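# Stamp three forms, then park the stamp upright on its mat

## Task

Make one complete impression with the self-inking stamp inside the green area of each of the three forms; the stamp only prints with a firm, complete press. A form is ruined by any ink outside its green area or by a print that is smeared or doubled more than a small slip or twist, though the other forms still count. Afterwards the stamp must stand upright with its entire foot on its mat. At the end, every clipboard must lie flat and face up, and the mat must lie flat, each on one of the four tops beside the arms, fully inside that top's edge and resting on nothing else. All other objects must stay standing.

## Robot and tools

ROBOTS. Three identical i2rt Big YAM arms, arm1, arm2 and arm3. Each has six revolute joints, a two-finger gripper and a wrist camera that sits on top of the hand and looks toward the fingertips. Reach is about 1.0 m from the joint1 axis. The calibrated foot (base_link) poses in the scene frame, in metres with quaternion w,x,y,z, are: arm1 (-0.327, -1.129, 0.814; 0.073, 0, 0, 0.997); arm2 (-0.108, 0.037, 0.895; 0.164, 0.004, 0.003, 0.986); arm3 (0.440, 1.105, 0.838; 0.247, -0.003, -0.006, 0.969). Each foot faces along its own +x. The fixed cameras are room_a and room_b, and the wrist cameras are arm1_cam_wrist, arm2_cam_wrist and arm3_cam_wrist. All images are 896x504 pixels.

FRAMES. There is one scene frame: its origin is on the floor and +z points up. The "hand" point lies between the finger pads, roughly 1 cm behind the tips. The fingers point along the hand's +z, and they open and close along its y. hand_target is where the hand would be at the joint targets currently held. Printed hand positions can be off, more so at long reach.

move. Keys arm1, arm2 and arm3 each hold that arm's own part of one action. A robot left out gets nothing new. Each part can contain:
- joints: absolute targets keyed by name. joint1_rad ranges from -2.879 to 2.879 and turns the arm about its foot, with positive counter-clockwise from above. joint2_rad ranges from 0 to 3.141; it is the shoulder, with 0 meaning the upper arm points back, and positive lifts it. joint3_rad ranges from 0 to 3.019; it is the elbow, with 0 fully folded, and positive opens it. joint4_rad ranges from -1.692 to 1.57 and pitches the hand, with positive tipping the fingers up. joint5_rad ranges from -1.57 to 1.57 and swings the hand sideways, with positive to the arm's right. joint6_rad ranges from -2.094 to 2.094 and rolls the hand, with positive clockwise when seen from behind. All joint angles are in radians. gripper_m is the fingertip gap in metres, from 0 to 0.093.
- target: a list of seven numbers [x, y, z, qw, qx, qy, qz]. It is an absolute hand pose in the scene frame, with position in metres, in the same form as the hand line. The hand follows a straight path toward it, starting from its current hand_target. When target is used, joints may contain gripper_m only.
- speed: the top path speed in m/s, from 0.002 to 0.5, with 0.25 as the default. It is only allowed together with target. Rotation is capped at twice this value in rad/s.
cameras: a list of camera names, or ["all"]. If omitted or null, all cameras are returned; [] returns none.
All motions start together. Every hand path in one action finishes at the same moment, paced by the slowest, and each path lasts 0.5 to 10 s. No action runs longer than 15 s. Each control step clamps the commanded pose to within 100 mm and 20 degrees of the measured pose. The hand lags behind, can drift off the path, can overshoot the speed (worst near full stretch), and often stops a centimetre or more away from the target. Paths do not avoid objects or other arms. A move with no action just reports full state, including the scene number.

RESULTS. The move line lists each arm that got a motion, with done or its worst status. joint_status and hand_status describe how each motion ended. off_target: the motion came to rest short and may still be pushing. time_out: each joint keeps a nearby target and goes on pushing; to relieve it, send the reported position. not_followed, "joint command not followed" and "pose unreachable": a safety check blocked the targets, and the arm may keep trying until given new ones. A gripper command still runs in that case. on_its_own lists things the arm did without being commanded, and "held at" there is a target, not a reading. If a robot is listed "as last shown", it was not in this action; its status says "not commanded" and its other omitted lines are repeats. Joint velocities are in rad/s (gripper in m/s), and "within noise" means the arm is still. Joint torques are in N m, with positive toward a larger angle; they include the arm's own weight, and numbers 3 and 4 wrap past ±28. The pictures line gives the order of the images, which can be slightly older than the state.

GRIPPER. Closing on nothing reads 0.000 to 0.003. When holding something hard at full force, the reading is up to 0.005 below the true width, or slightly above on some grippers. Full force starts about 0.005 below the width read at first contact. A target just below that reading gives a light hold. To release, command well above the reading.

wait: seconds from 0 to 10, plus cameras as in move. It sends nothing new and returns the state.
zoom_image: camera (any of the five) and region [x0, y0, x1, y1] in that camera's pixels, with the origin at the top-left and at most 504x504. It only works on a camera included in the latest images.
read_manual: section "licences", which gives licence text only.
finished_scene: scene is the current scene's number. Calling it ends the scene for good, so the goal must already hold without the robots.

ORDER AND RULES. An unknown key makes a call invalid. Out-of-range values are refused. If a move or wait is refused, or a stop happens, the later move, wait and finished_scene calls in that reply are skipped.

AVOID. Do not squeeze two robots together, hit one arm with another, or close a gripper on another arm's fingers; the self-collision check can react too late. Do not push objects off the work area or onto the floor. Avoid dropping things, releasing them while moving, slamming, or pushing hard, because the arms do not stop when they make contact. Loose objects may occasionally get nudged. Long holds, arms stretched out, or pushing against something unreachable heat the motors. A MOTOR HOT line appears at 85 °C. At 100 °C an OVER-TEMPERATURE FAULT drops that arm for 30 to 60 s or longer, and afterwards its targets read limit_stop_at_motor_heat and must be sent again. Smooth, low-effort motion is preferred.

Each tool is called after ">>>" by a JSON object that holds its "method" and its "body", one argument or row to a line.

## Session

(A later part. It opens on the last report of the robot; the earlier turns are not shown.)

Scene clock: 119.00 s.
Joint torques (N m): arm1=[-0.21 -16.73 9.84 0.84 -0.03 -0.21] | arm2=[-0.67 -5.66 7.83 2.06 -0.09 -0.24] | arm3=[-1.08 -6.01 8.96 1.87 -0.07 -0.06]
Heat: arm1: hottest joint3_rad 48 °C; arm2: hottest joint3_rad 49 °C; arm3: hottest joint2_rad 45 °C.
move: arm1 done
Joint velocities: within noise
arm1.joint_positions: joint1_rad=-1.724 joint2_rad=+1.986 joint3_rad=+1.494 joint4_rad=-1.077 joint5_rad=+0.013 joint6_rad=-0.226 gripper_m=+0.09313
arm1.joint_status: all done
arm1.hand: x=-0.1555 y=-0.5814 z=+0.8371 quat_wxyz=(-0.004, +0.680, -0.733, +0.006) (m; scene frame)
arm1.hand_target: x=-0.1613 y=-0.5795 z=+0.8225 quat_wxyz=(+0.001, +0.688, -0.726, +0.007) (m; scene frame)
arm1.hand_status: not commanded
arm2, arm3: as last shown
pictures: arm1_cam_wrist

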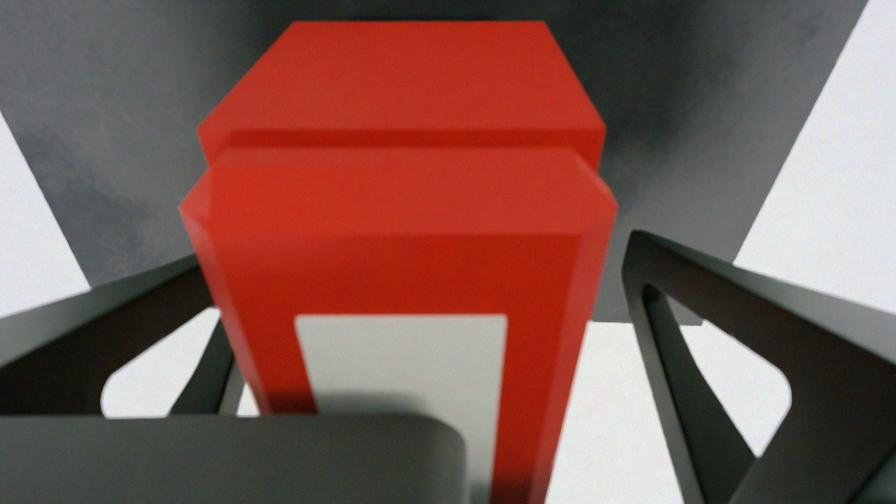

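>>> {"method": "move", "body": {
  "arm1": {"joints":{"gripper_m":0.036}},
  "cameras": ["arm1_cam_wrist"]
}}

>>> {"method": "move", "body": {
  "arm1": {"joints":{"joint2_rad":1.85,"joint3_rad":1.65,"joint4_rad":-1.35}},
  "cameras": ["arm1_cam_wrist"]
}}

Scene clock: 119.70 s.
Joint torques (N m): arm1=[-0.62 -16.67 9.84 0.84 -0.03 -0.21] | arm2=[-0.56 -4.66 7.76 2.03 -0.09 -0.14] | arm3=[-1.2 -5.83 9.07 1.84 -0.08 -0.06]
Heat: arm1: hottest joint3_rad 48 °C; arm2: hottest joint3_rad 49 °C; arm3: hottest joint2_rad 45 °C.
move: arm1 off_target
Joint velocities: within noise
arm1.joint_positions: joint1_rad=-1.723 joint2_rad=+1.986 joint3_rad=+1.494 joint4_rad=-1.077 joint5_rad=+0.013 joint6_rad=-0.226 gripper_m=+0.04735
arm1.joint_status: gripper_m off_target (ended at +0.04739, target +0.03600)
arm1.hand: x=-0.1561 y=-0.5812 z=+0.8371 quat_wxyz=(-0.004, +0.681, -0.732, +0.006) (m; scene frame)
arm1.hand_target: x=-0.1612 y=-0.5795 z=+0.8225 quat_wxyz=(+0.001, +0.688, -0.726, +0.007) (m; scene frame)
arm1.hand_status: not commanded
arm2: as last shown
arm3.joint_positions: joint1_rad=-0.291 joint2_rad=+0.998 joint3_rad=+1.314 joint4_rad=-1.005 joint5_rad=-0.006 joint6_rad=-0.010 gripper_m=+0.09292
arm3.joint_status: not commanded
arm3.hand: x=+0.1355 y=+1.4035 z=+1.2867 quat_wxyz=(-0.169, +0.838, -0.340, -0.392) (m; scene frame)
arm3.hand_target: x=+0.1379 y=+1.4066 z=+1.2786 quat_wxyz=(-0.168, +0.839, -0.345, -0.386) (m; scene frame)
arm3.hand_status: not commanded
pictures: arm1_cam_wrist

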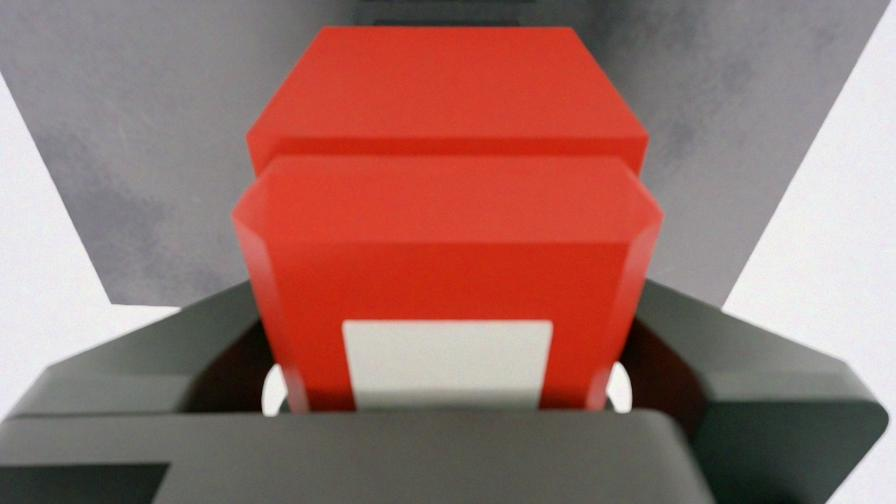

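Scene clock: 120.93 s.
Joint torques (N m): arm1=[-0.5 -16.32 14.16 -0.49 -0.03 -0.21] | arm2=[-1.26 -5.36 7.76 2 -0.1 -0.23] | arm3=[-1.32 -6.24 9.1 1.83 -0.08 -0.05]
Heat: arm1: hottest joint3_rad 48 °C; arm2: hottest joint3_rad 49 °C; arm3: hottest joint2_rad 45 °C.
move: arm1 done
Joint velocities: within noise
arm1.joint_positions: joint1_rad=-1.723 joint2_rad=+1.834 joint3_rad=+1.620 joint4_rad=-1.332 joint5_rad=+0.013 joint6_rad=-0.226 gripper_m=+0.04735
arm1.joint_status: all done
arm1.hand: x=-0.1586 y=-0.5890 z=+0.9653 quat_wxyz=(-0.014, +0.681, -0.732, +0.000) (m; scene frame)
arm1.hand_target: x=-0.1620 y=-0.5822 z=+0.9679 quat_wxyz=(-0.012, +0.688, -0.726, +0.000) (m; scene frame)
arm1.hand_status: not commanded
arm2.joint_positions: joint1_rad=-0.191 joint2_rad=+0.993 joint3_rad=+1.307 joint4_rad=-1.208 joint5_rad=-0.010 joint6_rad=+0.025 gripper_m=+0.09294
arm2.joint_status: not commanded
arm2.hand: x=-0.4427 y=+0.2314 z=+1.3079 quat_wxyz=(-0.073, +0.908, -0.254, -0.326) (m; scene frame)
arm2.hand_target: x=-0.4436 y=+0.2357 z=+1.3033 quat_wxyz=(-0.075, +0.909, -0.252, -0.323) (m; scene frame)
arm2.hand_status: not commanded
arm3: as last shown
pictures: arm1_cam_wrist

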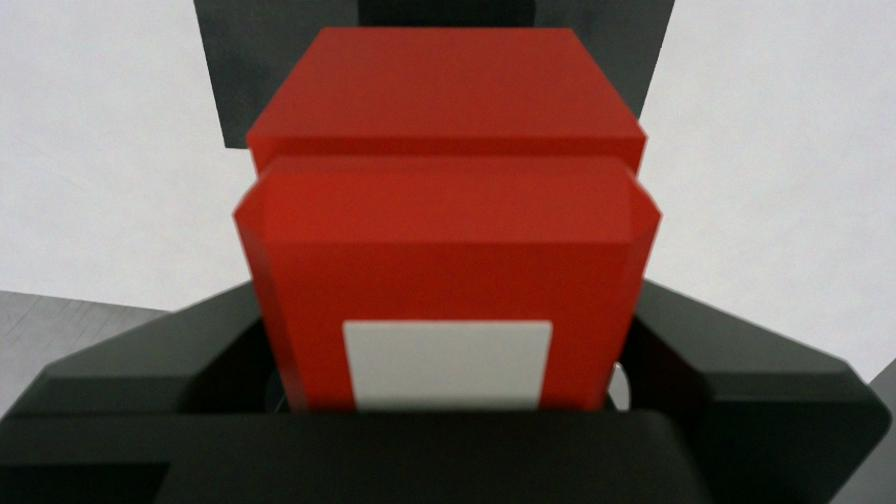

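>>> {"method": "move", "body": {
  "arm1": {"joints":{"joint1_rad":-0.5,"joint2_rad":1.7,"joint3_rad":1.7,"joint4_rad":-1.4,"joint6_rad":-0.06}},
  "cameras": []
}}

>>> {"method": "move", "body": {
  "arm1": {"joints":{"joint1_rad":0.64,"joint2_rad":1.99,"joint3_rad":1.715,"joint4_rad":-1.25,"joint6_rad":-0.05}},
  "cameras": ["arm1_cam_wrist","room_b"]
}}

>>> {"method": "zoom_image", "body": {
  "camera": "room_b",
  "region": [470, 280, 600, 370]
}}

Scene clock: 123.10 s.
Joint torques (N m): arm1=[-1.2 -16.56 14.65 -0.29 0.1 -0.03] | arm2=[-0.32 -5.01 7.66 1.92 -0.11 -0.21] | arm3=[-1.32 -6.12 9.09 1.84 -0.09 -0.07]
Heat: arm1: hottest joint3_rad 48 °C; arm2: hottest joint3_rad 48 °C; arm3: hottest joint2_rad 44 °C.
move: arm1 done
Joint velocities: within noise
arm1.joint_positions: joint1_rad=-0.495 joint2_rad=+1.706 joint3_rad=+1.671 joint4_rad=-1.381 joint5_rad=+0.000 joint6_rad=-0.081 gripper_m=+0.04738
arm1.joint_status: all done
arm1.hand: x=-0.7756 y=-0.7933 z=+1.0542 quat_wxyz=(-0.027, +0.958, -0.276, -0.072) (m; scene frame)
arm1.hand_target: x=-0.7753 y=-0.7900 z=+1.0687 quat_wxyz=(-0.030, +0.955, -0.283, -0.079) (m; scene frame)
arm1.hand_status: not commanded
arm2, arm3: as last shown
pictures: none
No camera images: "cameras" was empty.

Scene clock: 125.10 s.
Joint torques (N m): arm1=[-0.97 -21.89 13.39 0.36 0.14 -0.04] | arm2=[-0.62 -6.01 7.57 2.04 -0.07 -0.19] | arm3=[-1.44 -6.3 9.05 1.77 -0.09 -0.06]
Heat: arm1: hottest joint3_rad 48 °C; arm2: hottest joint3_rad 48 °C; arm3: hottest joint2_rad 44 °C.
move: arm1 done
Joint velocities: within noise
arm1.joint_positions: joint1_rad=+0.638 joint2_rad=+2.011 joint3_rad=+1.689 joint4_rad=-1.255 joint5_rad=+0.010 joint6_rad=-0.058 gripper_m=+0.04740
arm1.joint_status: all done
arm1.hand: x=-0.8619 y=-1.4126 z=+0.8914 quat_wxyz=(-0.006, +0.962, +0.272, +0.002) (m; scene frame)
arm1.hand_target: x=-0.8722 y=-1.4186 z=+0.9134 quat_wxyz=(-0.001, +0.963, +0.268, -0.024) (m; scene frame)
arm1.hand_status: not commanded
arm2, arm3: as last shown
pictures: arm1_cam_wrist, room_b

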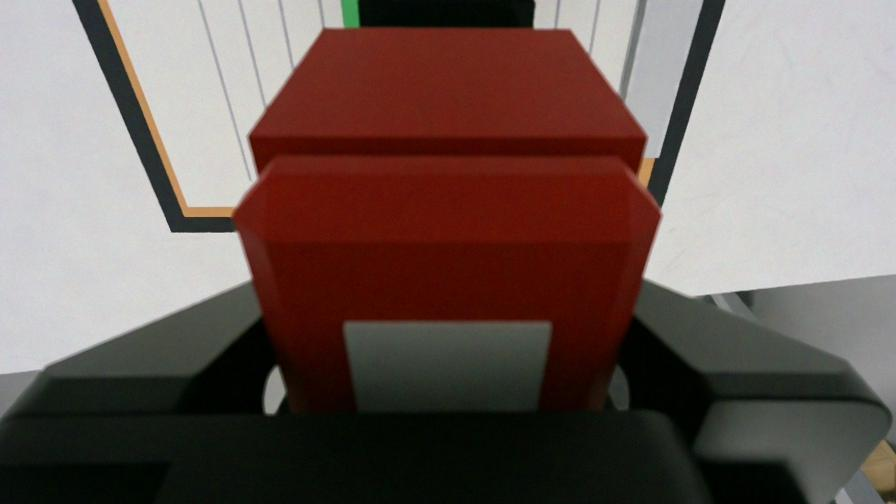

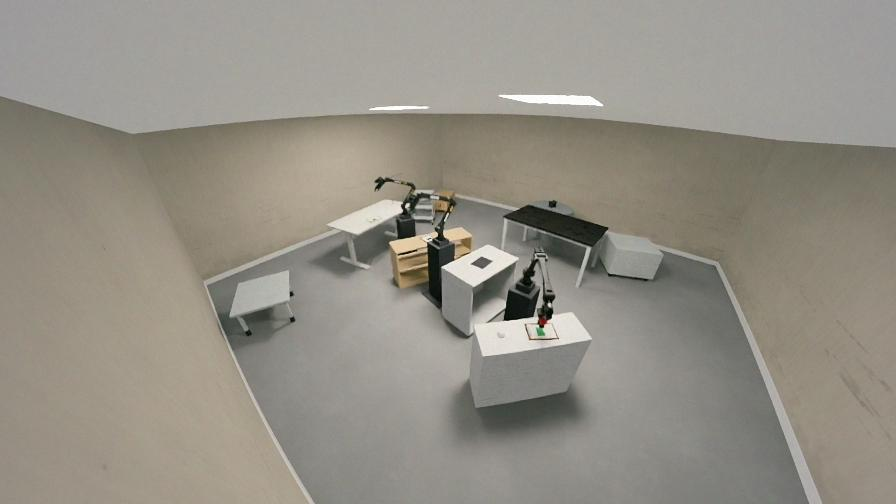

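Scaled by 3.877 from the camera's 896x504 image, which has a finer 1280x720 frame.

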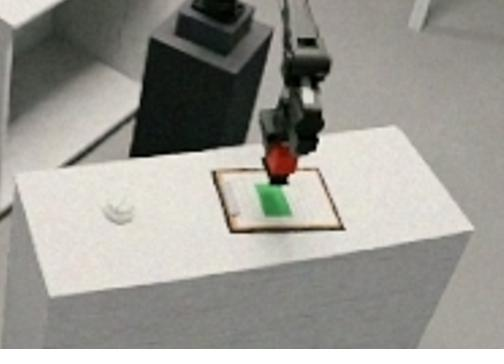

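>>> {"method": "move", "body": {
  "arm1": {"joints":{"joint1_rad":0.66,"joint2_rad":2.078,"joint3_rad":1.705,"joint4_rad":-1.155}},
  "cameras": ["arm1_cam_wrist","room_b"]
}}

>>> {"method": "zoom_image", "body": {
  "camera": "room_b",
  "region": [520, 310, 570, 350]
}}

Scene clock: 126.80 s.
Joint torques (N m): arm1=[-0.44 -20.01 12.26 0.91 0.14 -0.04] | arm2=[-0.38 -5.54 7.83 2.06 -0.05 -0.17] | arm3=[-1.44 -5.89 9.1 1.91 -0.08 -0.08]
Heat: arm1: hottest joint3_rad 48 °C; arm2: hottest joint3_rad 48 °C; arm3: hottest joint2_rad 44 °C.
move: arm1 done
Joint velocities: within noise
arm1.joint_positions: joint1_rad=+0.650 joint2_rad=+2.069 joint3_rad=+1.689 joint4_rad=-1.175 joint5_rad=+0.010 joint6_rad=-0.058 gripper_m=+0.04740
arm1.joint_status: all done
arm1.hand: x=-0.8722 y=-1.4262 z=+0.8569 quat_wxyz=(-0.003, +0.961, +0.277, -0.008) (m; scene frame)
arm1.hand_target: x=-0.8785 y=-1.4364 z=+0.8577 quat_wxyz=(-0.001, +0.960, +0.277, -0.022) (m; scene frame)
arm1.hand_status: not commanded
arm2, arm3: as last shown
pictures: arm1_cam_wrist, room_b

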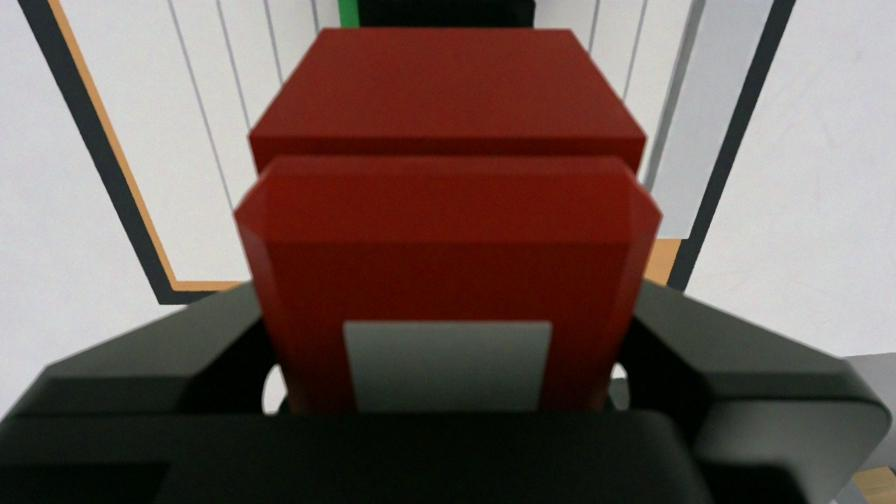

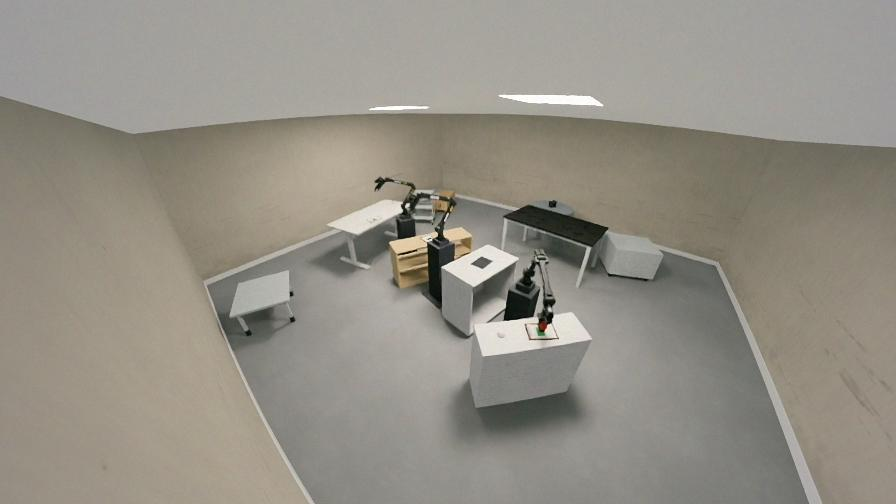

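Scaled by 10.080 from the camera's 896x504 image, which has a finer 1280x720 frame.

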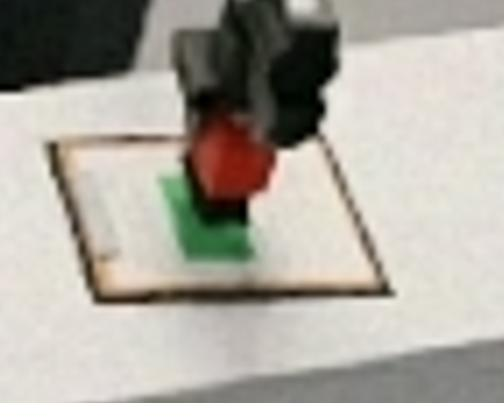

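>>> {"method": "move", "body": {
  "arm1": {"joints":{"joint1_rad":0.66,"joint2_rad":2.112,"joint3_rad":1.68,"joint4_rad":-1.095}},
  "cameras": ["arm1_cam_wrist"]
}}

Scene clock: 129.37 s.
Joint torques (N m): arm1=[-0.38 -19.49 11.04 0.94 0.14 -0.04] | arm2=[-0.62 -5.71 7.83 2.15 -0.09 -0.23] | arm3=[-1.26 -5.95 9.1 1.85 -0.1 -0.08]
Heat: arm1: hottest joint3_rad 48 °C; arm2: hottest joint3_rad 48 °C; arm3: hottest joint2_rad 44 °C.
move: arm1 done
Joint velocities: within noise
arm1.joint_positions: joint1_rad=+0.650 joint2_rad=+2.095 joint3_rad=+1.676 joint4_rad=-1.114 joint5_rad=+0.010 joint6_rad=-0.058 gripper_m=+0.04740
arm1.joint_status: all done
arm1.hand: x=-0.8787 y=-1.4298 z=+0.8368 quat_wxyz=(-0.001, +0.961, +0.277, -0.019) (m; scene frame)
arm1.hand_target: x=-0.8799 y=-1.4372 z=+0.8285 quat_wxyz=(-0.001, +0.960, +0.277, -0.023) (m; scene frame)
arm1.hand_status: not commanded
arm2, arm3: as last shown
pictures: arm1_cam_wrist

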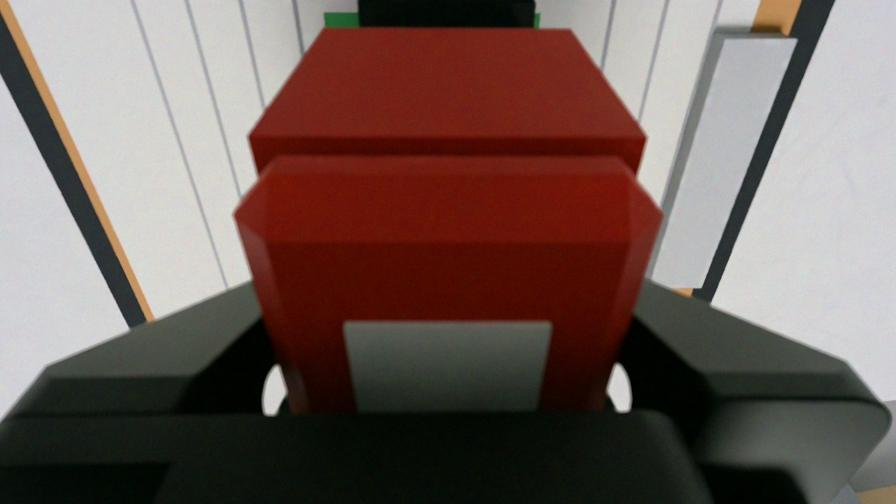

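>>> {"method": "move", "body": {
  "arm1": {"joints":{"joint2_rad":2.112,"joint3_rad":1.68,"joint4_rad":-1.132}},
  "cameras": ["arm1_cam_wrist"]
}}

Scene clock: 130.03 s.
Joint torques (N m): arm1=[-0.38 -19.43 11.04 -0.42 0.13 -0.04] | arm2=[0.26 -5.6 7.66 2.02 -0.11 -0.12] | arm3=[-1.26 -6.18 9.03 1.96 -0.09 -0.06]
Heat: arm1: hottest joint3_rad 48 °C; arm2: hottest joint3_rad 48 °C; arm3: hottest joint2_rad 44 °C.
move: arm1 done
Joint velocities: within noise
arm1.joint_positions: joint1_rad=+0.650 joint2_rad=+2.095 joint3_rad=+1.676 joint4_rad=-1.114 joint5_rad=+0.010 joint6_rad=-0.058 gripper_m=+0.04740
arm1.joint_status: all done
arm1.hand: x=-0.8787 y=-1.4298 z=+0.8368 quat_wxyz=(-0.001, +0.961, +0.277, -0.019) (m; scene frame)
arm1.hand_target: x=-0.8720 y=-1.4327 z=+0.8282 quat_wxyz=(-0.005, +0.961, +0.278, -0.005) (m; scene frame)
arm1.hand_status: not commanded
arm2, arm3: as last shown
pictures: arm1_cam_wrist

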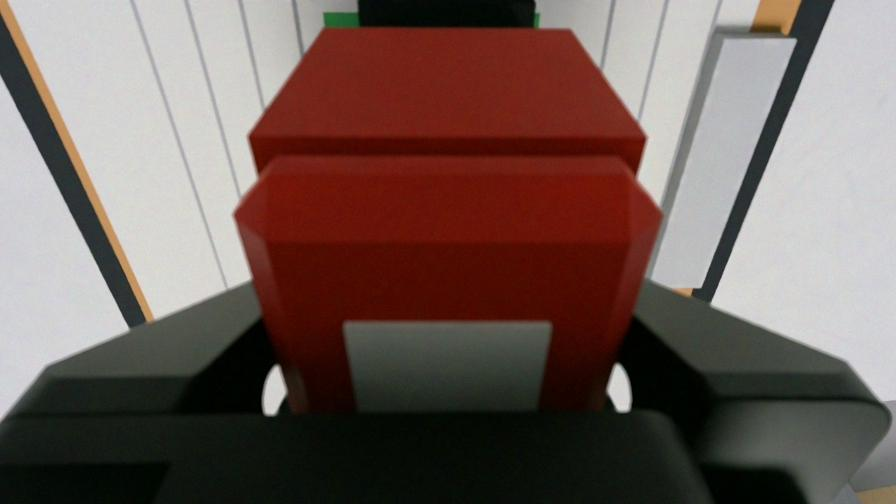

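>>> {"method": "move", "body": {
  "arm1": {"joints":{"joint4_rad":-1.165}},
  "cameras": ["arm1_cam_wrist"]
}}

Scene clock: 131.80 s.
Joint torques (N m): arm1=[-0.44 -19.43 10.95 -0.5 0.14 -0.04] | arm2=[-0.21 -5.48 7.6 1.87 -0.07 -0.19] | arm3=[-1.2 -6.3 9.09 1.95 -0.1 -0.07]
Heat: arm1: hottest joint3_rad 48 °C; arm2: hottest joint3_rad 48 °C; arm3: hottest joint2_rad 44 °C.
move: arm1 done
Joint velocities: within noise
arm1.joint_positions: joint1_rad=+0.650 joint2_rad=+2.095 joint3_rad=+1.676 joint4_rad=-1.148 joint5_rad=+0.010 joint6_rad=-0.058 gripper_m=+0.04740
arm1.joint_status: all done
arm1.hand: x=-0.8714 y=-1.4258 z=+0.8367 quat_wxyz=(-0.005, +0.961, +0.277, -0.003) (m; scene frame)
arm1.hand_target: x=-0.8649 y=-1.4287 z=+0.8283 quat_wxyz=(-0.009, +0.961, +0.278, +0.011) (m; scene frame)
arm1.hand_status: not commanded
arm2, arm3: as last shown
pictures: arm1_cam_wrist

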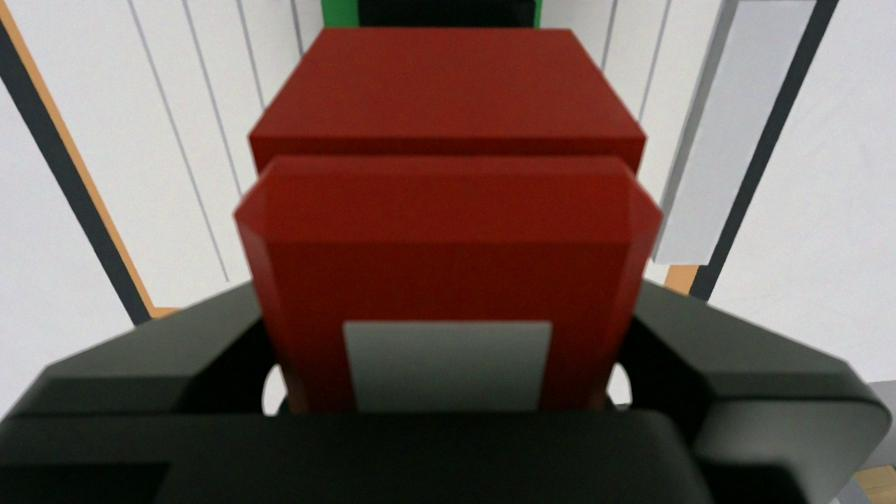

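>>> {"method": "move", "body": {
  "arm1": {"joints":{"joint2_rad":2.145,"joint3_rad":1.665,"joint4_rad":-1.105}},
  "cameras": ["arm1_cam_wrist"]
}}

>>> {"method": "move", "body": {
  "arm1": {"joints":{"joint2_rad":2.24,"joint3_rad":1.63,"joint4_rad":-1.07}},
  "cameras": ["arm1_cam_wrist"]
}}

Scene clock: 132.83 s.
Joint torques (N m): arm1=[-0.44 -18.73 10.33 0.84 0.14 -0.04] | arm2=[-0.21 -5.6 7.72 2.09 -0.06 -0.21] | arm3=[-1.14 -6.18 9.05 1.85 -0.07 -0.07]
Heat: arm1: hottest joint3_rad 48 °C; arm2: hottest joint3_rad 48 °C; arm3: hottest joint2_rad 44 °C.
move: arm1 done
Joint velocities: within noise
arm1.joint_positions: joint1_rad=+0.650 joint2_rad=+2.119 joint3_rad=+1.666 joint4_rad=-1.125 joint5_rad=+0.009 joint6_rad=-0.058 gripper_m=+0.04740
arm1.joint_status: all done
arm1.hand: x=-0.8703 y=-1.4255 z=+0.8191 quat_wxyz=(-0.005, +0.961, +0.277, +0.003) (m; scene frame)
arm1.hand_target: x=-0.8686 y=-1.4311 z=+0.8031 quat_wxyz=(-0.007, +0.961, +0.278, +0.005) (m; scene frame)
arm1.hand_status: not commanded
arm2: as last shown
arm3.joint_positions: joint1_rad=-0.291 joint2_rad=+0.998 joint3_rad=+1.314 joint4_rad=-1.005 joint5_rad=-0.006 joint6_rad=-0.010 gripper_m=+0.09292
arm3.joint_status: not commanded
arm3.hand: x=+0.1355 y=+1.4035 z=+1.2867 quat_wxyz=(-0.169, +0.838, -0.340, -0.392) (m; scene frame)
arm3.hand_target: x=+0.1379 y=+1.4066 z=+1.2786 quat_wxyz=(-0.168, +0.839, -0.345, -0.386) (m; scene frame)
arm3.hand_status: not commanded
pictures: arm1_cam_wrist

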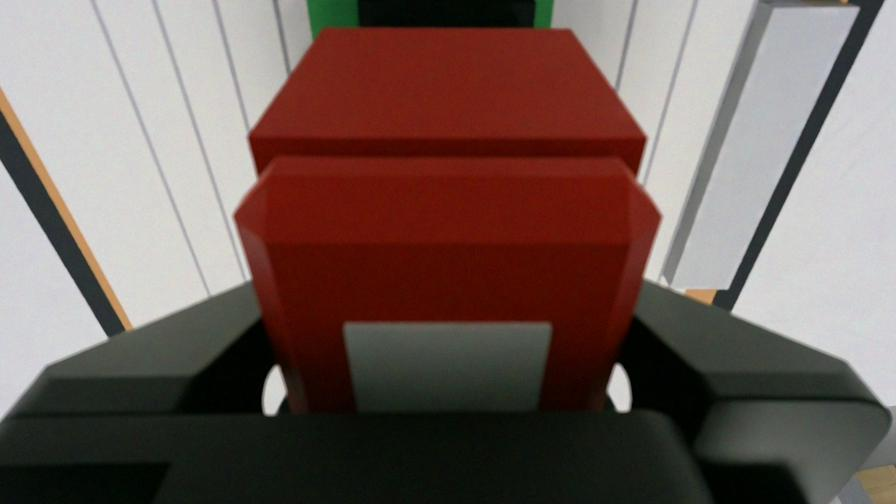

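Scene clock: 133.70 s.
Joint torques (N m): arm1=[-0.5 -13.74 7.73 0.84 0.13 -0.04] | arm2=[-0.56 -5.83 7.73 2.04 -0.11 -0.2] | arm3=[-1.2 -5.89 9.1 1.88 -0.08 -0.08]
Heat: arm1: hottest joint3_rad 48 °C; arm2: hottest joint3_rad 48 °C; arm3: hottest joint2_rad 44 °C.
move: arm1 done
Joint velocities: within noise
arm1.joint_positions: joint1_rad=+0.650 joint2_rad=+2.157 joint3_rad=+1.656 joint4_rad=-1.090 joint5_rad=+0.009 joint6_rad=-0.058 gripper_m=+0.04740
arm1.joint_status: all done
arm1.hand: x=-0.8697 y=-1.4251 z=+0.7931 quat_wxyz=(-0.006, +0.961, +0.277, +0.009) (m; scene frame)
arm1.hand_target: x=-0.8479 y=-1.4195 z=+0.7363 quat_wxyz=(-0.018, +0.959, +0.278, +0.052) (m; scene frame)
arm1.hand_status: not commanded
arm2.joint_positions: joint1_rad=-0.191 joint2_rad=+0.993 joint3_rad=+1.307 joint4_rad=-1.208 joint5_rad=-0.010 joint6_rad=+0.025 gripper_m=+0.09294
arm2.joint_status: not commanded
arm2.hand: x=-0.4427 y=+0.2314 z=+1.3079 quat_wxyz=(-0.073, +0.908, -0.254, -0.326) (m; scene frame)
arm2.hand_target: x=-0.4436 y=+0.2357 z=+1.3033 quat_wxyz=(-0.075, +0.909, -0.252, -0.323) (m; scene frame)
arm2.hand_status: not commanded
arm3: as last shown
pictures: arm1_cam_wrist

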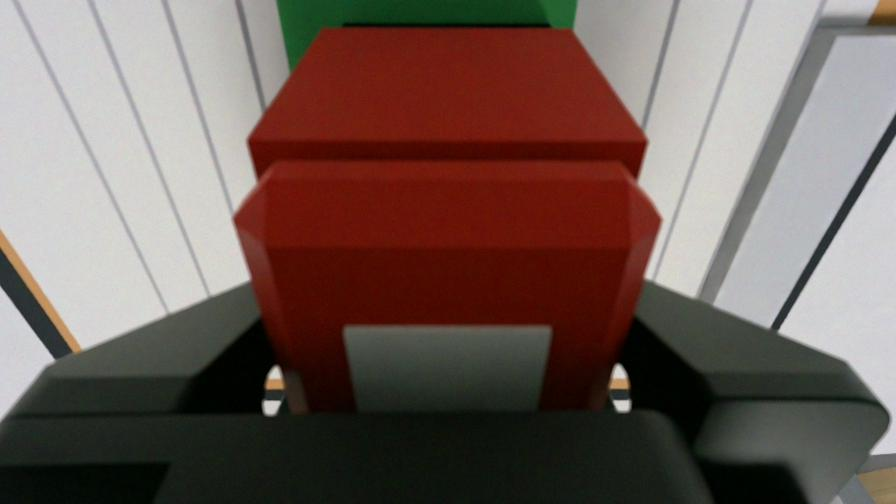

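Nice and vertical, compressed. Firm press.

>>> {"method": "move", "body": {
  "arm1": {"joints":{"joint2_rad":2.42,"joint3_rad":1.575,"joint4_rad":-1.06}},
  "cameras": ["arm1_cam_wrist"]
}}

>>> {"method": "move", "body": {
  "arm1": {"joints":{"joint2_rad":2.18,"joint3_rad":1.655,"joint4_rad":-1.10}},
  "cameras": []
}}

>>> {"method": "move", "body": {
  "arm1": {"joints":{"joint2_rad":2.09,"joint3_rad":1.69,"joint4_rad":-1.17}},
  "cameras": []
}}

>>> {"method": "move", "body": {
  "arm1": {"joints":{"joint2_rad":1.95,"joint3_rad":1.70,"joint4_rad":-1.32}},
  "cameras": ["arm1_cam_wrist","room_b"]
}}

>>> {"method": "zoom_image", "body": {
  "camera": "room_b",
  "region": [520, 310, 570, 350]
}}

Scene clock: 135.90 s.
Joint torques (N m): arm1=[-0.5 0.32 3.28 0.99 0.14 -0.04] | arm2=[0.21 -5.66 7.82 2.07 -0.1 -0.19] | arm3=[-1.55 -5.89 9.05 1.89 -0.1 -0.05]
Heat: arm1: hottest joint3_rad 47 °C; arm2: hottest joint3_rad 48 °C; arm3: hottest joint2_rad 44 °C.
move: arm1 time_out
Joint velocities: within noise
arm1.joint_positions: joint1_rad=+0.650 joint2_rad=+2.180 joint3_rad=+1.649 joint4_rad=-1.083 joint5_rad=+0.009 joint6_rad=-0.058 gripper_m=+0.04740
arm1.joint_status: joint2_rad time_out (moved +0.023 of +0.263); the others done
arm1.on_its_own: joint2_rad reads +2.180 and still pushes toward +2.420 since a time_out
arm1.hand: x=-0.8653 y=-1.4227 z=+0.7771 quat_wxyz=(-0.009, +0.961, +0.277, +0.020) (m; scene frame)
arm1.hand_target: x=-0.7847 y=-1.3838 z=+0.6257 quat_wxyz=(-0.044, +0.947, +0.275, +0.161) (m; scene frame)
arm1.hand_status: not commanded
arm2, arm3: as last shown
pictures: arm1_cam_wrist

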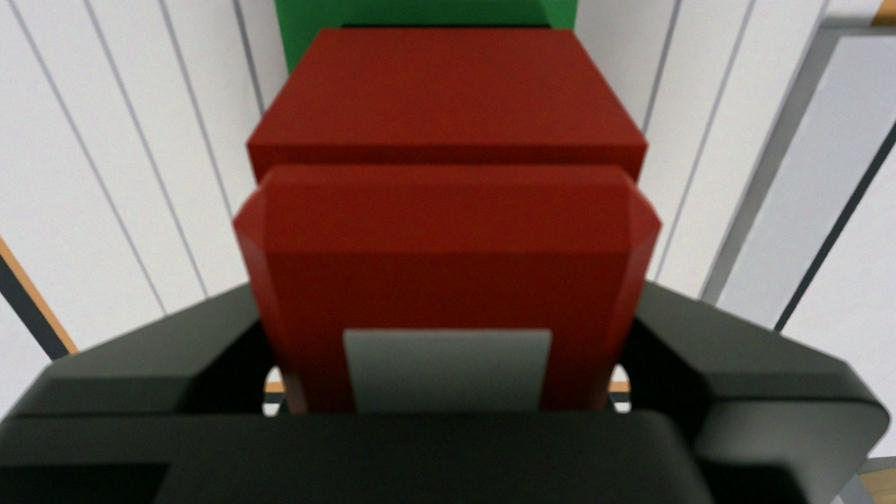

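not run: a stop came earlier in this reply.

not run: a stop came earlier in this reply.

not run: a stop came earlier in this reply.

This scene's latest camera images include none from room_b. They are from: arm1_cam_wrist. room_b's image comes with the result of a call that names it in "cameras".

>>> {"method": "move", "body": {
  "arm1": {"joints":{"joint2_rad":2.18,"joint3_rad":1.655,"joint4_rad":-1.10}},
  "cameras": []
}}

>>> {"method": "move", "body": {
  "arm1": {"joints":{"joint2_rad":2.09,"joint3_rad":1.69,"joint4_rad":-1.17}},
  "cameras": []
}}

>>> {"method": "move", "body": {
  "arm1": {"joints":{"joint2_rad":1.95,"joint3_rad":1.70,"joint4_rad":-1.32}},
  "cameras": ["arm1_cam_wrist","room_b"]
}}

>>> {"method": "zoom_image", "body": {
  "camera": "room_b",
  "region": [520, 310, 570, 350]
}}

Scene clock: 137.17 s.
Joint torques (N m): arm1=[-0.38 -17.73 9.07 0.47 0.14 -0.04] | arm2=[-0.56 -5.77 7.88 1.92 -0.08 -0.17] | arm3=[-1.49 -6.07 9.01 1.87 -0.08 -0.08]
Heat: arm1: hottest joint3_rad 47 °C; arm2: hottest joint3_rad 48 °C; arm3: hottest joint2_rad 44 °C.
move: arm1 done
Joint velocities: within noise
arm1.joint_positions: joint1_rad=+0.650 joint2_rad=+2.142 joint3_rad=+1.668 joint4_rad=-1.108 joint5_rad=+0.010 joint6_rad=-0.057 gripper_m=+0.04740
arm1.joint_status: all done
arm1.hand: x=-0.8721 y=-1.4261 z=+0.8058 quat_wxyz=(-0.006, +0.961, +0.277, +0.005) (m; scene frame)
arm1.hand_target: x=-0.8614 y=-1.4267 z=+0.7792 quat_wxyz=(-0.012, +0.960, +0.277, +0.025) (m; scene frame)
arm1.hand_status: not commanded
arm2, arm3: as last shown
pictures: none
No camera images: "cameras" was empty.

Scene clock: 138.07 s.
Joint torques (N m): arm1=[-0.5 -21.83 12.53 -0.53 0.14 -0.04] | arm2=[-0.73 -6.24 7.69 2.06 -0.1 -0.21] | arm3=[-1.26 -6.18 9.05 1.81 -0.07 -0.06]
Heat: arm1: hottest joint3_rad 47 °C; arm2: hottest joint3_rad 48 °C; arm3: hottest joint2_rad 44 °C.
move: arm1 done
Joint velocities: within noise
arm1.joint_positions: joint1_rad=+0.650 joint2_rad=+2.101 joint3_rad=+1.668 joint4_rad=-1.152 joint5_rad=+0.010 joint6_rad=-0.057 gripper_m=+0.04740
arm1.joint_status: all done
arm1.hand: x=-0.8671 y=-1.4234 z=+0.8307 quat_wxyz=(-0.007, +0.961, +0.277, +0.006) (m; scene frame)
arm1.hand_target: x=-0.8693 y=-1.4312 z=+0.8450 quat_wxyz=(-0.006, +0.961, +0.277, -0.002) (m; scene frame)
arm1.hand_status: not commanded
arm2, arm3: as last shown
pictures: none
No camera images: "cameras" was empty.

Scene clock: 139.20 s.
Joint torques (N m): arm1=[-0.44 -17.96 14.2 -0.49 0.14 -0.05] | arm2=[-0.67 -5.36 7.84 1.99 -0.09 -0.17] | arm3=[-1.26 -6.36 9.05 1.84 -0.1 -0.08]
Heat: arm1: hottest joint3_rad 47 °C; arm2: hottest joint3_rad 48 °C; arm3: hottest joint2_rad 44 °C.
move: arm1 done
Joint velocities: within noise
arm1.joint_positions: joint1_rad=+0.650 joint2_rad=+1.937 joint3_rad=+1.668 joint4_rad=-1.303 joint5_rad=+0.010 joint6_rad=-0.057 gripper_m=+0.04740
arm1.joint_status: all done
arm1.hand: x=-0.8441 y=-1.4107 z=+0.9262 quat_wxyz=(-0.005, +0.961, +0.277, +0.000) (m; scene frame)
arm1.hand_target: x=-0.8474 y=-1.4188 z=+0.9307 quat_wxyz=(-0.006, +0.961, +0.277, -0.002) (m; scene frame)
arm1.hand_status: not commanded
arm2, arm3: as last shown
pictures: arm1_cam_wrist, room_b

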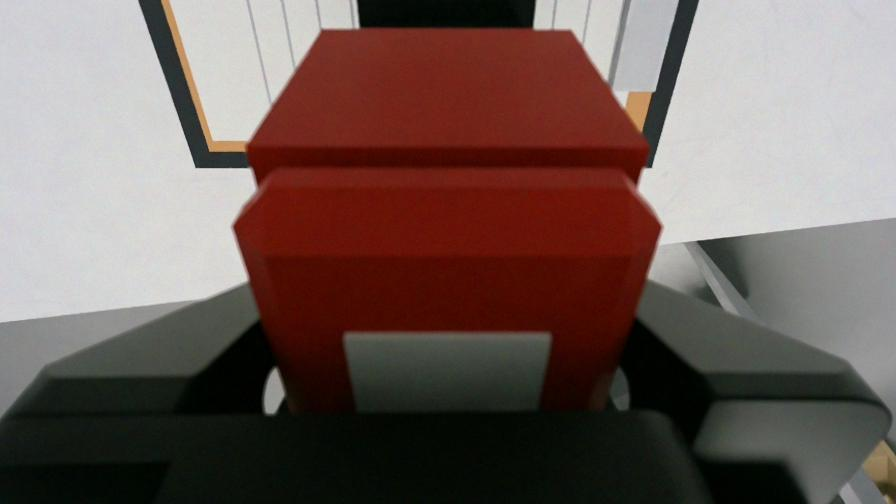

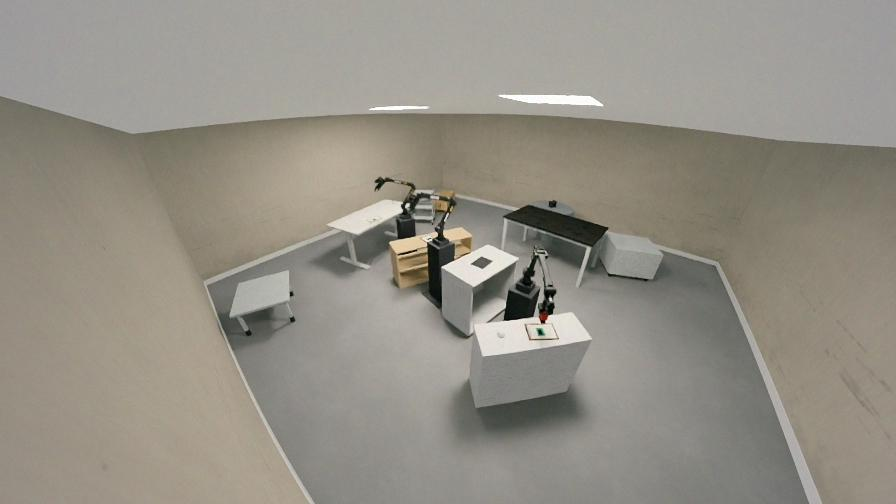

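Scaled by 10.080 from the camera's 896x504 image, which has a finer 1280x720 frame.

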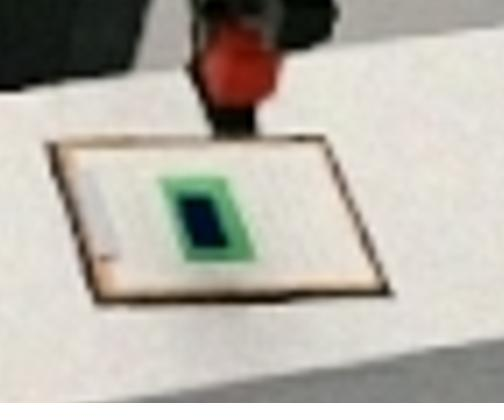

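>>> {"method": "move", "body": {
  "arm1": {"joints":{"joint1_rad":-0.5,"joint2_rad":1.7,"joint3_rad":1.7,"joint4_rad":-1.4,"joint6_rad":-0.15}},
  "arm3": {"joints":{"joint1_rad":-0.6,"joint2_rad":0.9,"joint3_rad":1.25,"joint4_rad":-1.15}},
  "cameras": ["arm3_cam_wrist"]
}}

>>> {"method": "zoom_image", "body": {
  "camera": "arm3_cam_wrist",
  "region": [280, 0, 640, 250]
}}

>>> {"method": "move", "body": {
  "arm1": {"joints":{"joint1_rad":-1.715,"joint2_rad":1.85,"joint3_rad":1.65,"joint4_rad":-1.35,"joint6_rad":-0.235}},
  "cameras": ["arm1_cam_wrist","room_b"]
}}

Scene clock: 141.07 s.
Joint torques (N m): arm1=[-1.44 -15.91 13.87 -0.17 0.05 -0.21] | arm2=[-1.14 -5.3 7.71 1.96 -0.1 -0.15] | arm3=[-1.44 -3.96 8.84 0.84 -0.13 -0.06]
Heat: arm1: hottest joint3_rad 47 °C; arm2: hottest joint3_rad 48 °C; arm3: hottest joint2_rad 44 °C.
move: arm1 done; arm3 done
Joint velocities: within noise
arm1.joint_positions: joint1_rad=-0.503 joint2_rad=+1.699 joint3_rad=+1.680 joint4_rad=-1.383 joint5_rad=+0.012 joint6_rad=-0.132 gripper_m=+0.04738
arm1.joint_status: all done
arm1.hand: x=-0.7728 y=-0.7876 z=+1.0615 quat_wxyz=(-0.038, +0.963, -0.255, -0.076) (m; scene frame)
arm1.hand_target: x=-0.7744 y=-0.7882 z=+1.0688 quat_wxyz=(-0.038, +0.965, -0.249, -0.077) (m; scene frame)
arm1.hand_status: not commanded
arm2: as last shown
arm3.joint_positions: joint1_rad=-0.590 joint2_rad=+0.894 joint3_rad=+1.264 joint4_rad=-1.132 joint5_rad=-0.002 joint6_rad=-0.010 gripper_m=+0.09292
arm3.joint_status: all done
arm3.hand: x=+0.2643 y=+1.4303 z=+1.2766 quat_wxyz=(-0.211, +0.789, -0.470, -0.335) (m; scene frame)
arm3.hand_target: x=+0.2681 y=+1.4304 z=+1.2641 quat_wxyz=(-0.203, +0.793, -0.477, -0.320) (m; scene frame)
arm3.hand_status: not commanded
pictures: arm3_cam_wrist

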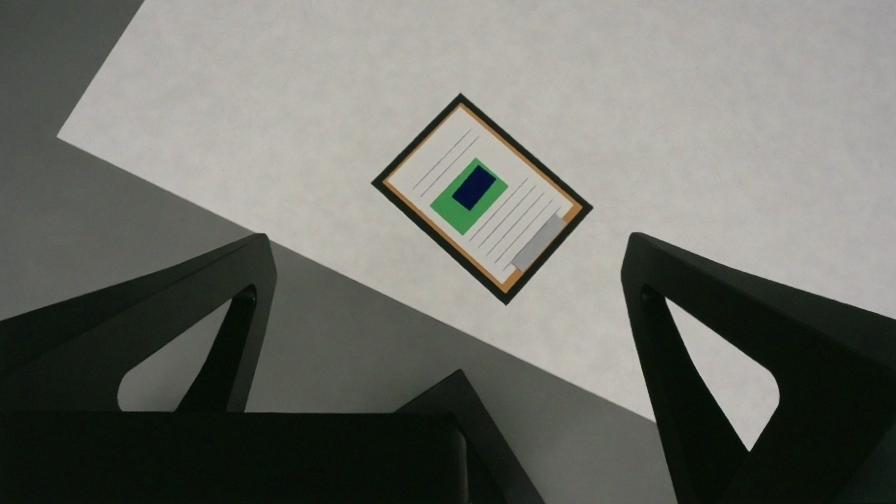

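Scaled by 1.400 from the camera's 896x504 image, which has a finer 1280x720 frame.

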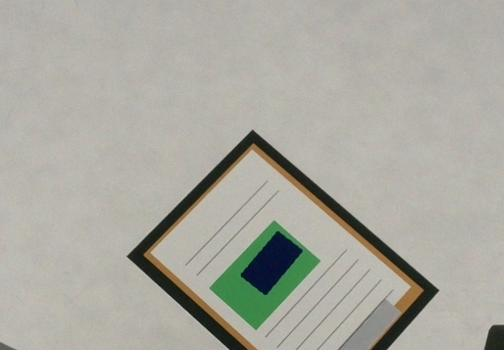

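Scene clock: 143.13 s.
Joint torques (N m): arm1=[-0.97 -20.01 12.3 0.36 -0.04 -0.21] | arm2=[-0.09 -5.54 7.62 2.02 -0.08 -0.22] | arm3=[-1.2 -3.9 8.81 0.87 -0.15 -0.06]
Heat: arm1: hottest joint3_rad 47 °C; arm2: hottest joint3_rad 48 °C; arm3: hottest joint2_rad 44 °C.
move: arm1 done
Joint velocities: within noise
arm1.joint_positions: joint1_rad=-1.721 joint2_rad=+1.871 joint3_rad=+1.638 joint4_rad=-1.356 joint5_rad=+0.013 joint6_rad=-0.226 gripper_m=+0.04737
arm1.joint_status: all done
arm1.hand: x=-0.1597 y=-0.5882 z=+0.9522 quat_wxyz=(+0.004, +0.682, -0.732, +0.010) (m; scene frame)
arm1.hand_target: x=-0.1617 y=-0.5823 z=+0.9679 quat_wxyz=(-0.012, +0.687, -0.726, +0.000) (m; scene frame)
arm1.hand_status: not commanded
arm2, arm3: as last shown
pictures: arm1_cam_wrist, room_b

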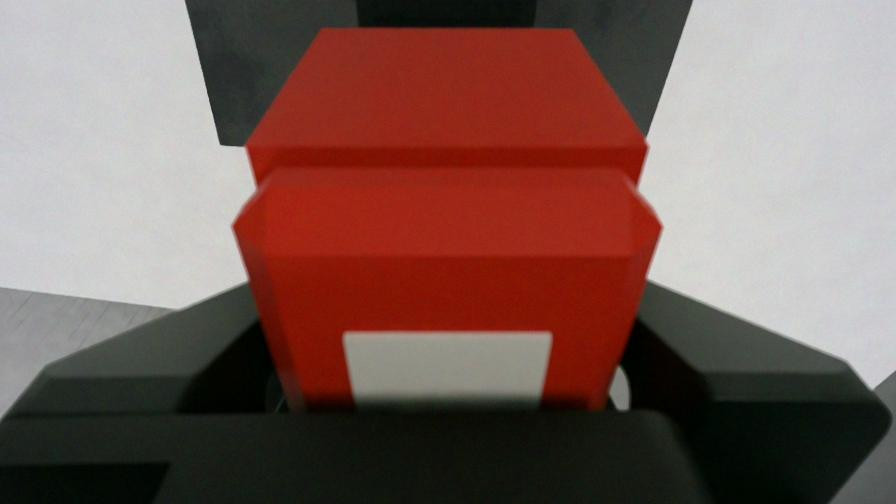

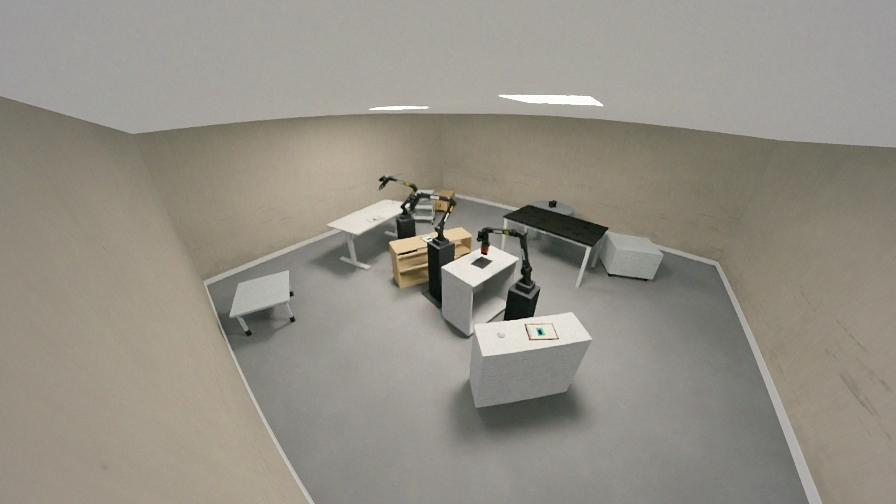

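>>> {"method": "move", "body": {
  "arm1": {"joints":{"joint2_rad":1.97,"joint3_rad":1.525,"joint4_rad":-1.115}},
  "cameras": ["arm1_cam_wrist","room_b"]
}}

>>> {"method": "zoom_image", "body": {
  "camera": "room_b",
  "region": [440, 220, 530, 290]
}}

Scene clock: 144.47 s.
Joint torques (N m): arm1=[-0.73 -20.01 11.62 0.75 -0.04 -0.21] | arm2=[-0.97 -5.3 7.76 1.98 -0.12 -0.2] | arm3=[-1.26 -3.96 8.81 0.9 -0.12 -0.08]
Heat: arm1: hottest joint3_rad 47 °C; arm2: hottest joint3_rad 48 °C; arm3: hottest joint2_rad 44 °C.
move: arm1 done
Joint velocities: within noise
arm1.joint_positions: joint1_rad=-1.721 joint2_rad=+1.979 joint3_rad=+1.510 joint4_rad=-1.132 joint5_rad=+0.015 joint6_rad=-0.226 gripper_m=+0.04737
arm1.joint_status: all done
arm1.hand: x=-0.1589 y=-0.5865 z=+0.8468 quat_wxyz=(+0.009, +0.682, -0.731, +0.014) (m; scene frame)
arm1.hand_target: x=-0.1591 y=-0.5744 z=+0.8566 quat_wxyz=(-0.008, +0.687, -0.726, +0.003) (m; scene frame)
arm1.hand_status: not commanded
arm2, arm3: as last shown
pictures: arm1_cam_wrist, room_b

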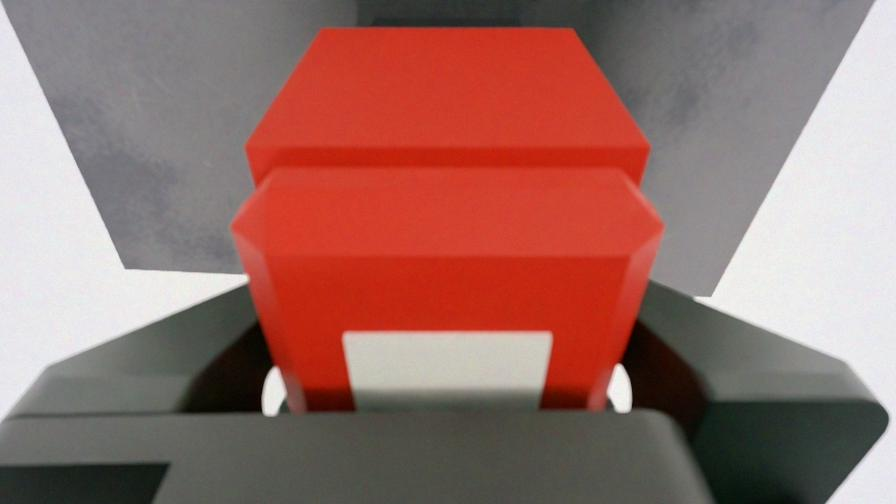

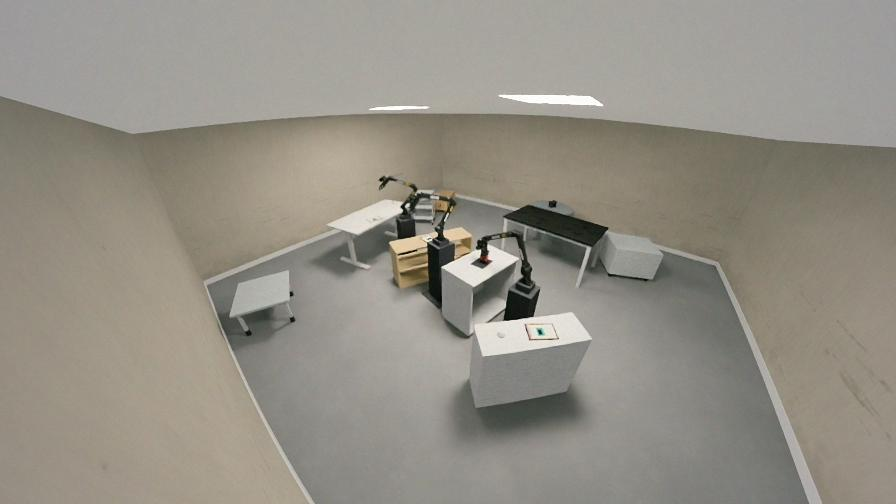

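Scaled by 5.600 from the camera's 896x504 image, which has a finer 1280x720 frame.

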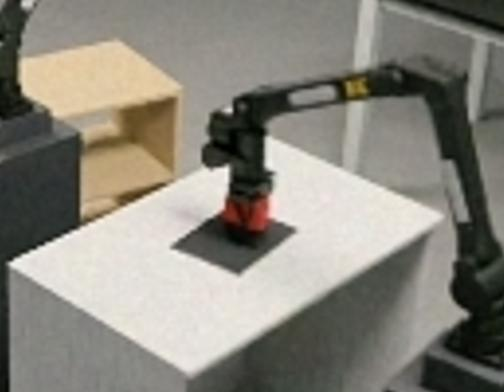

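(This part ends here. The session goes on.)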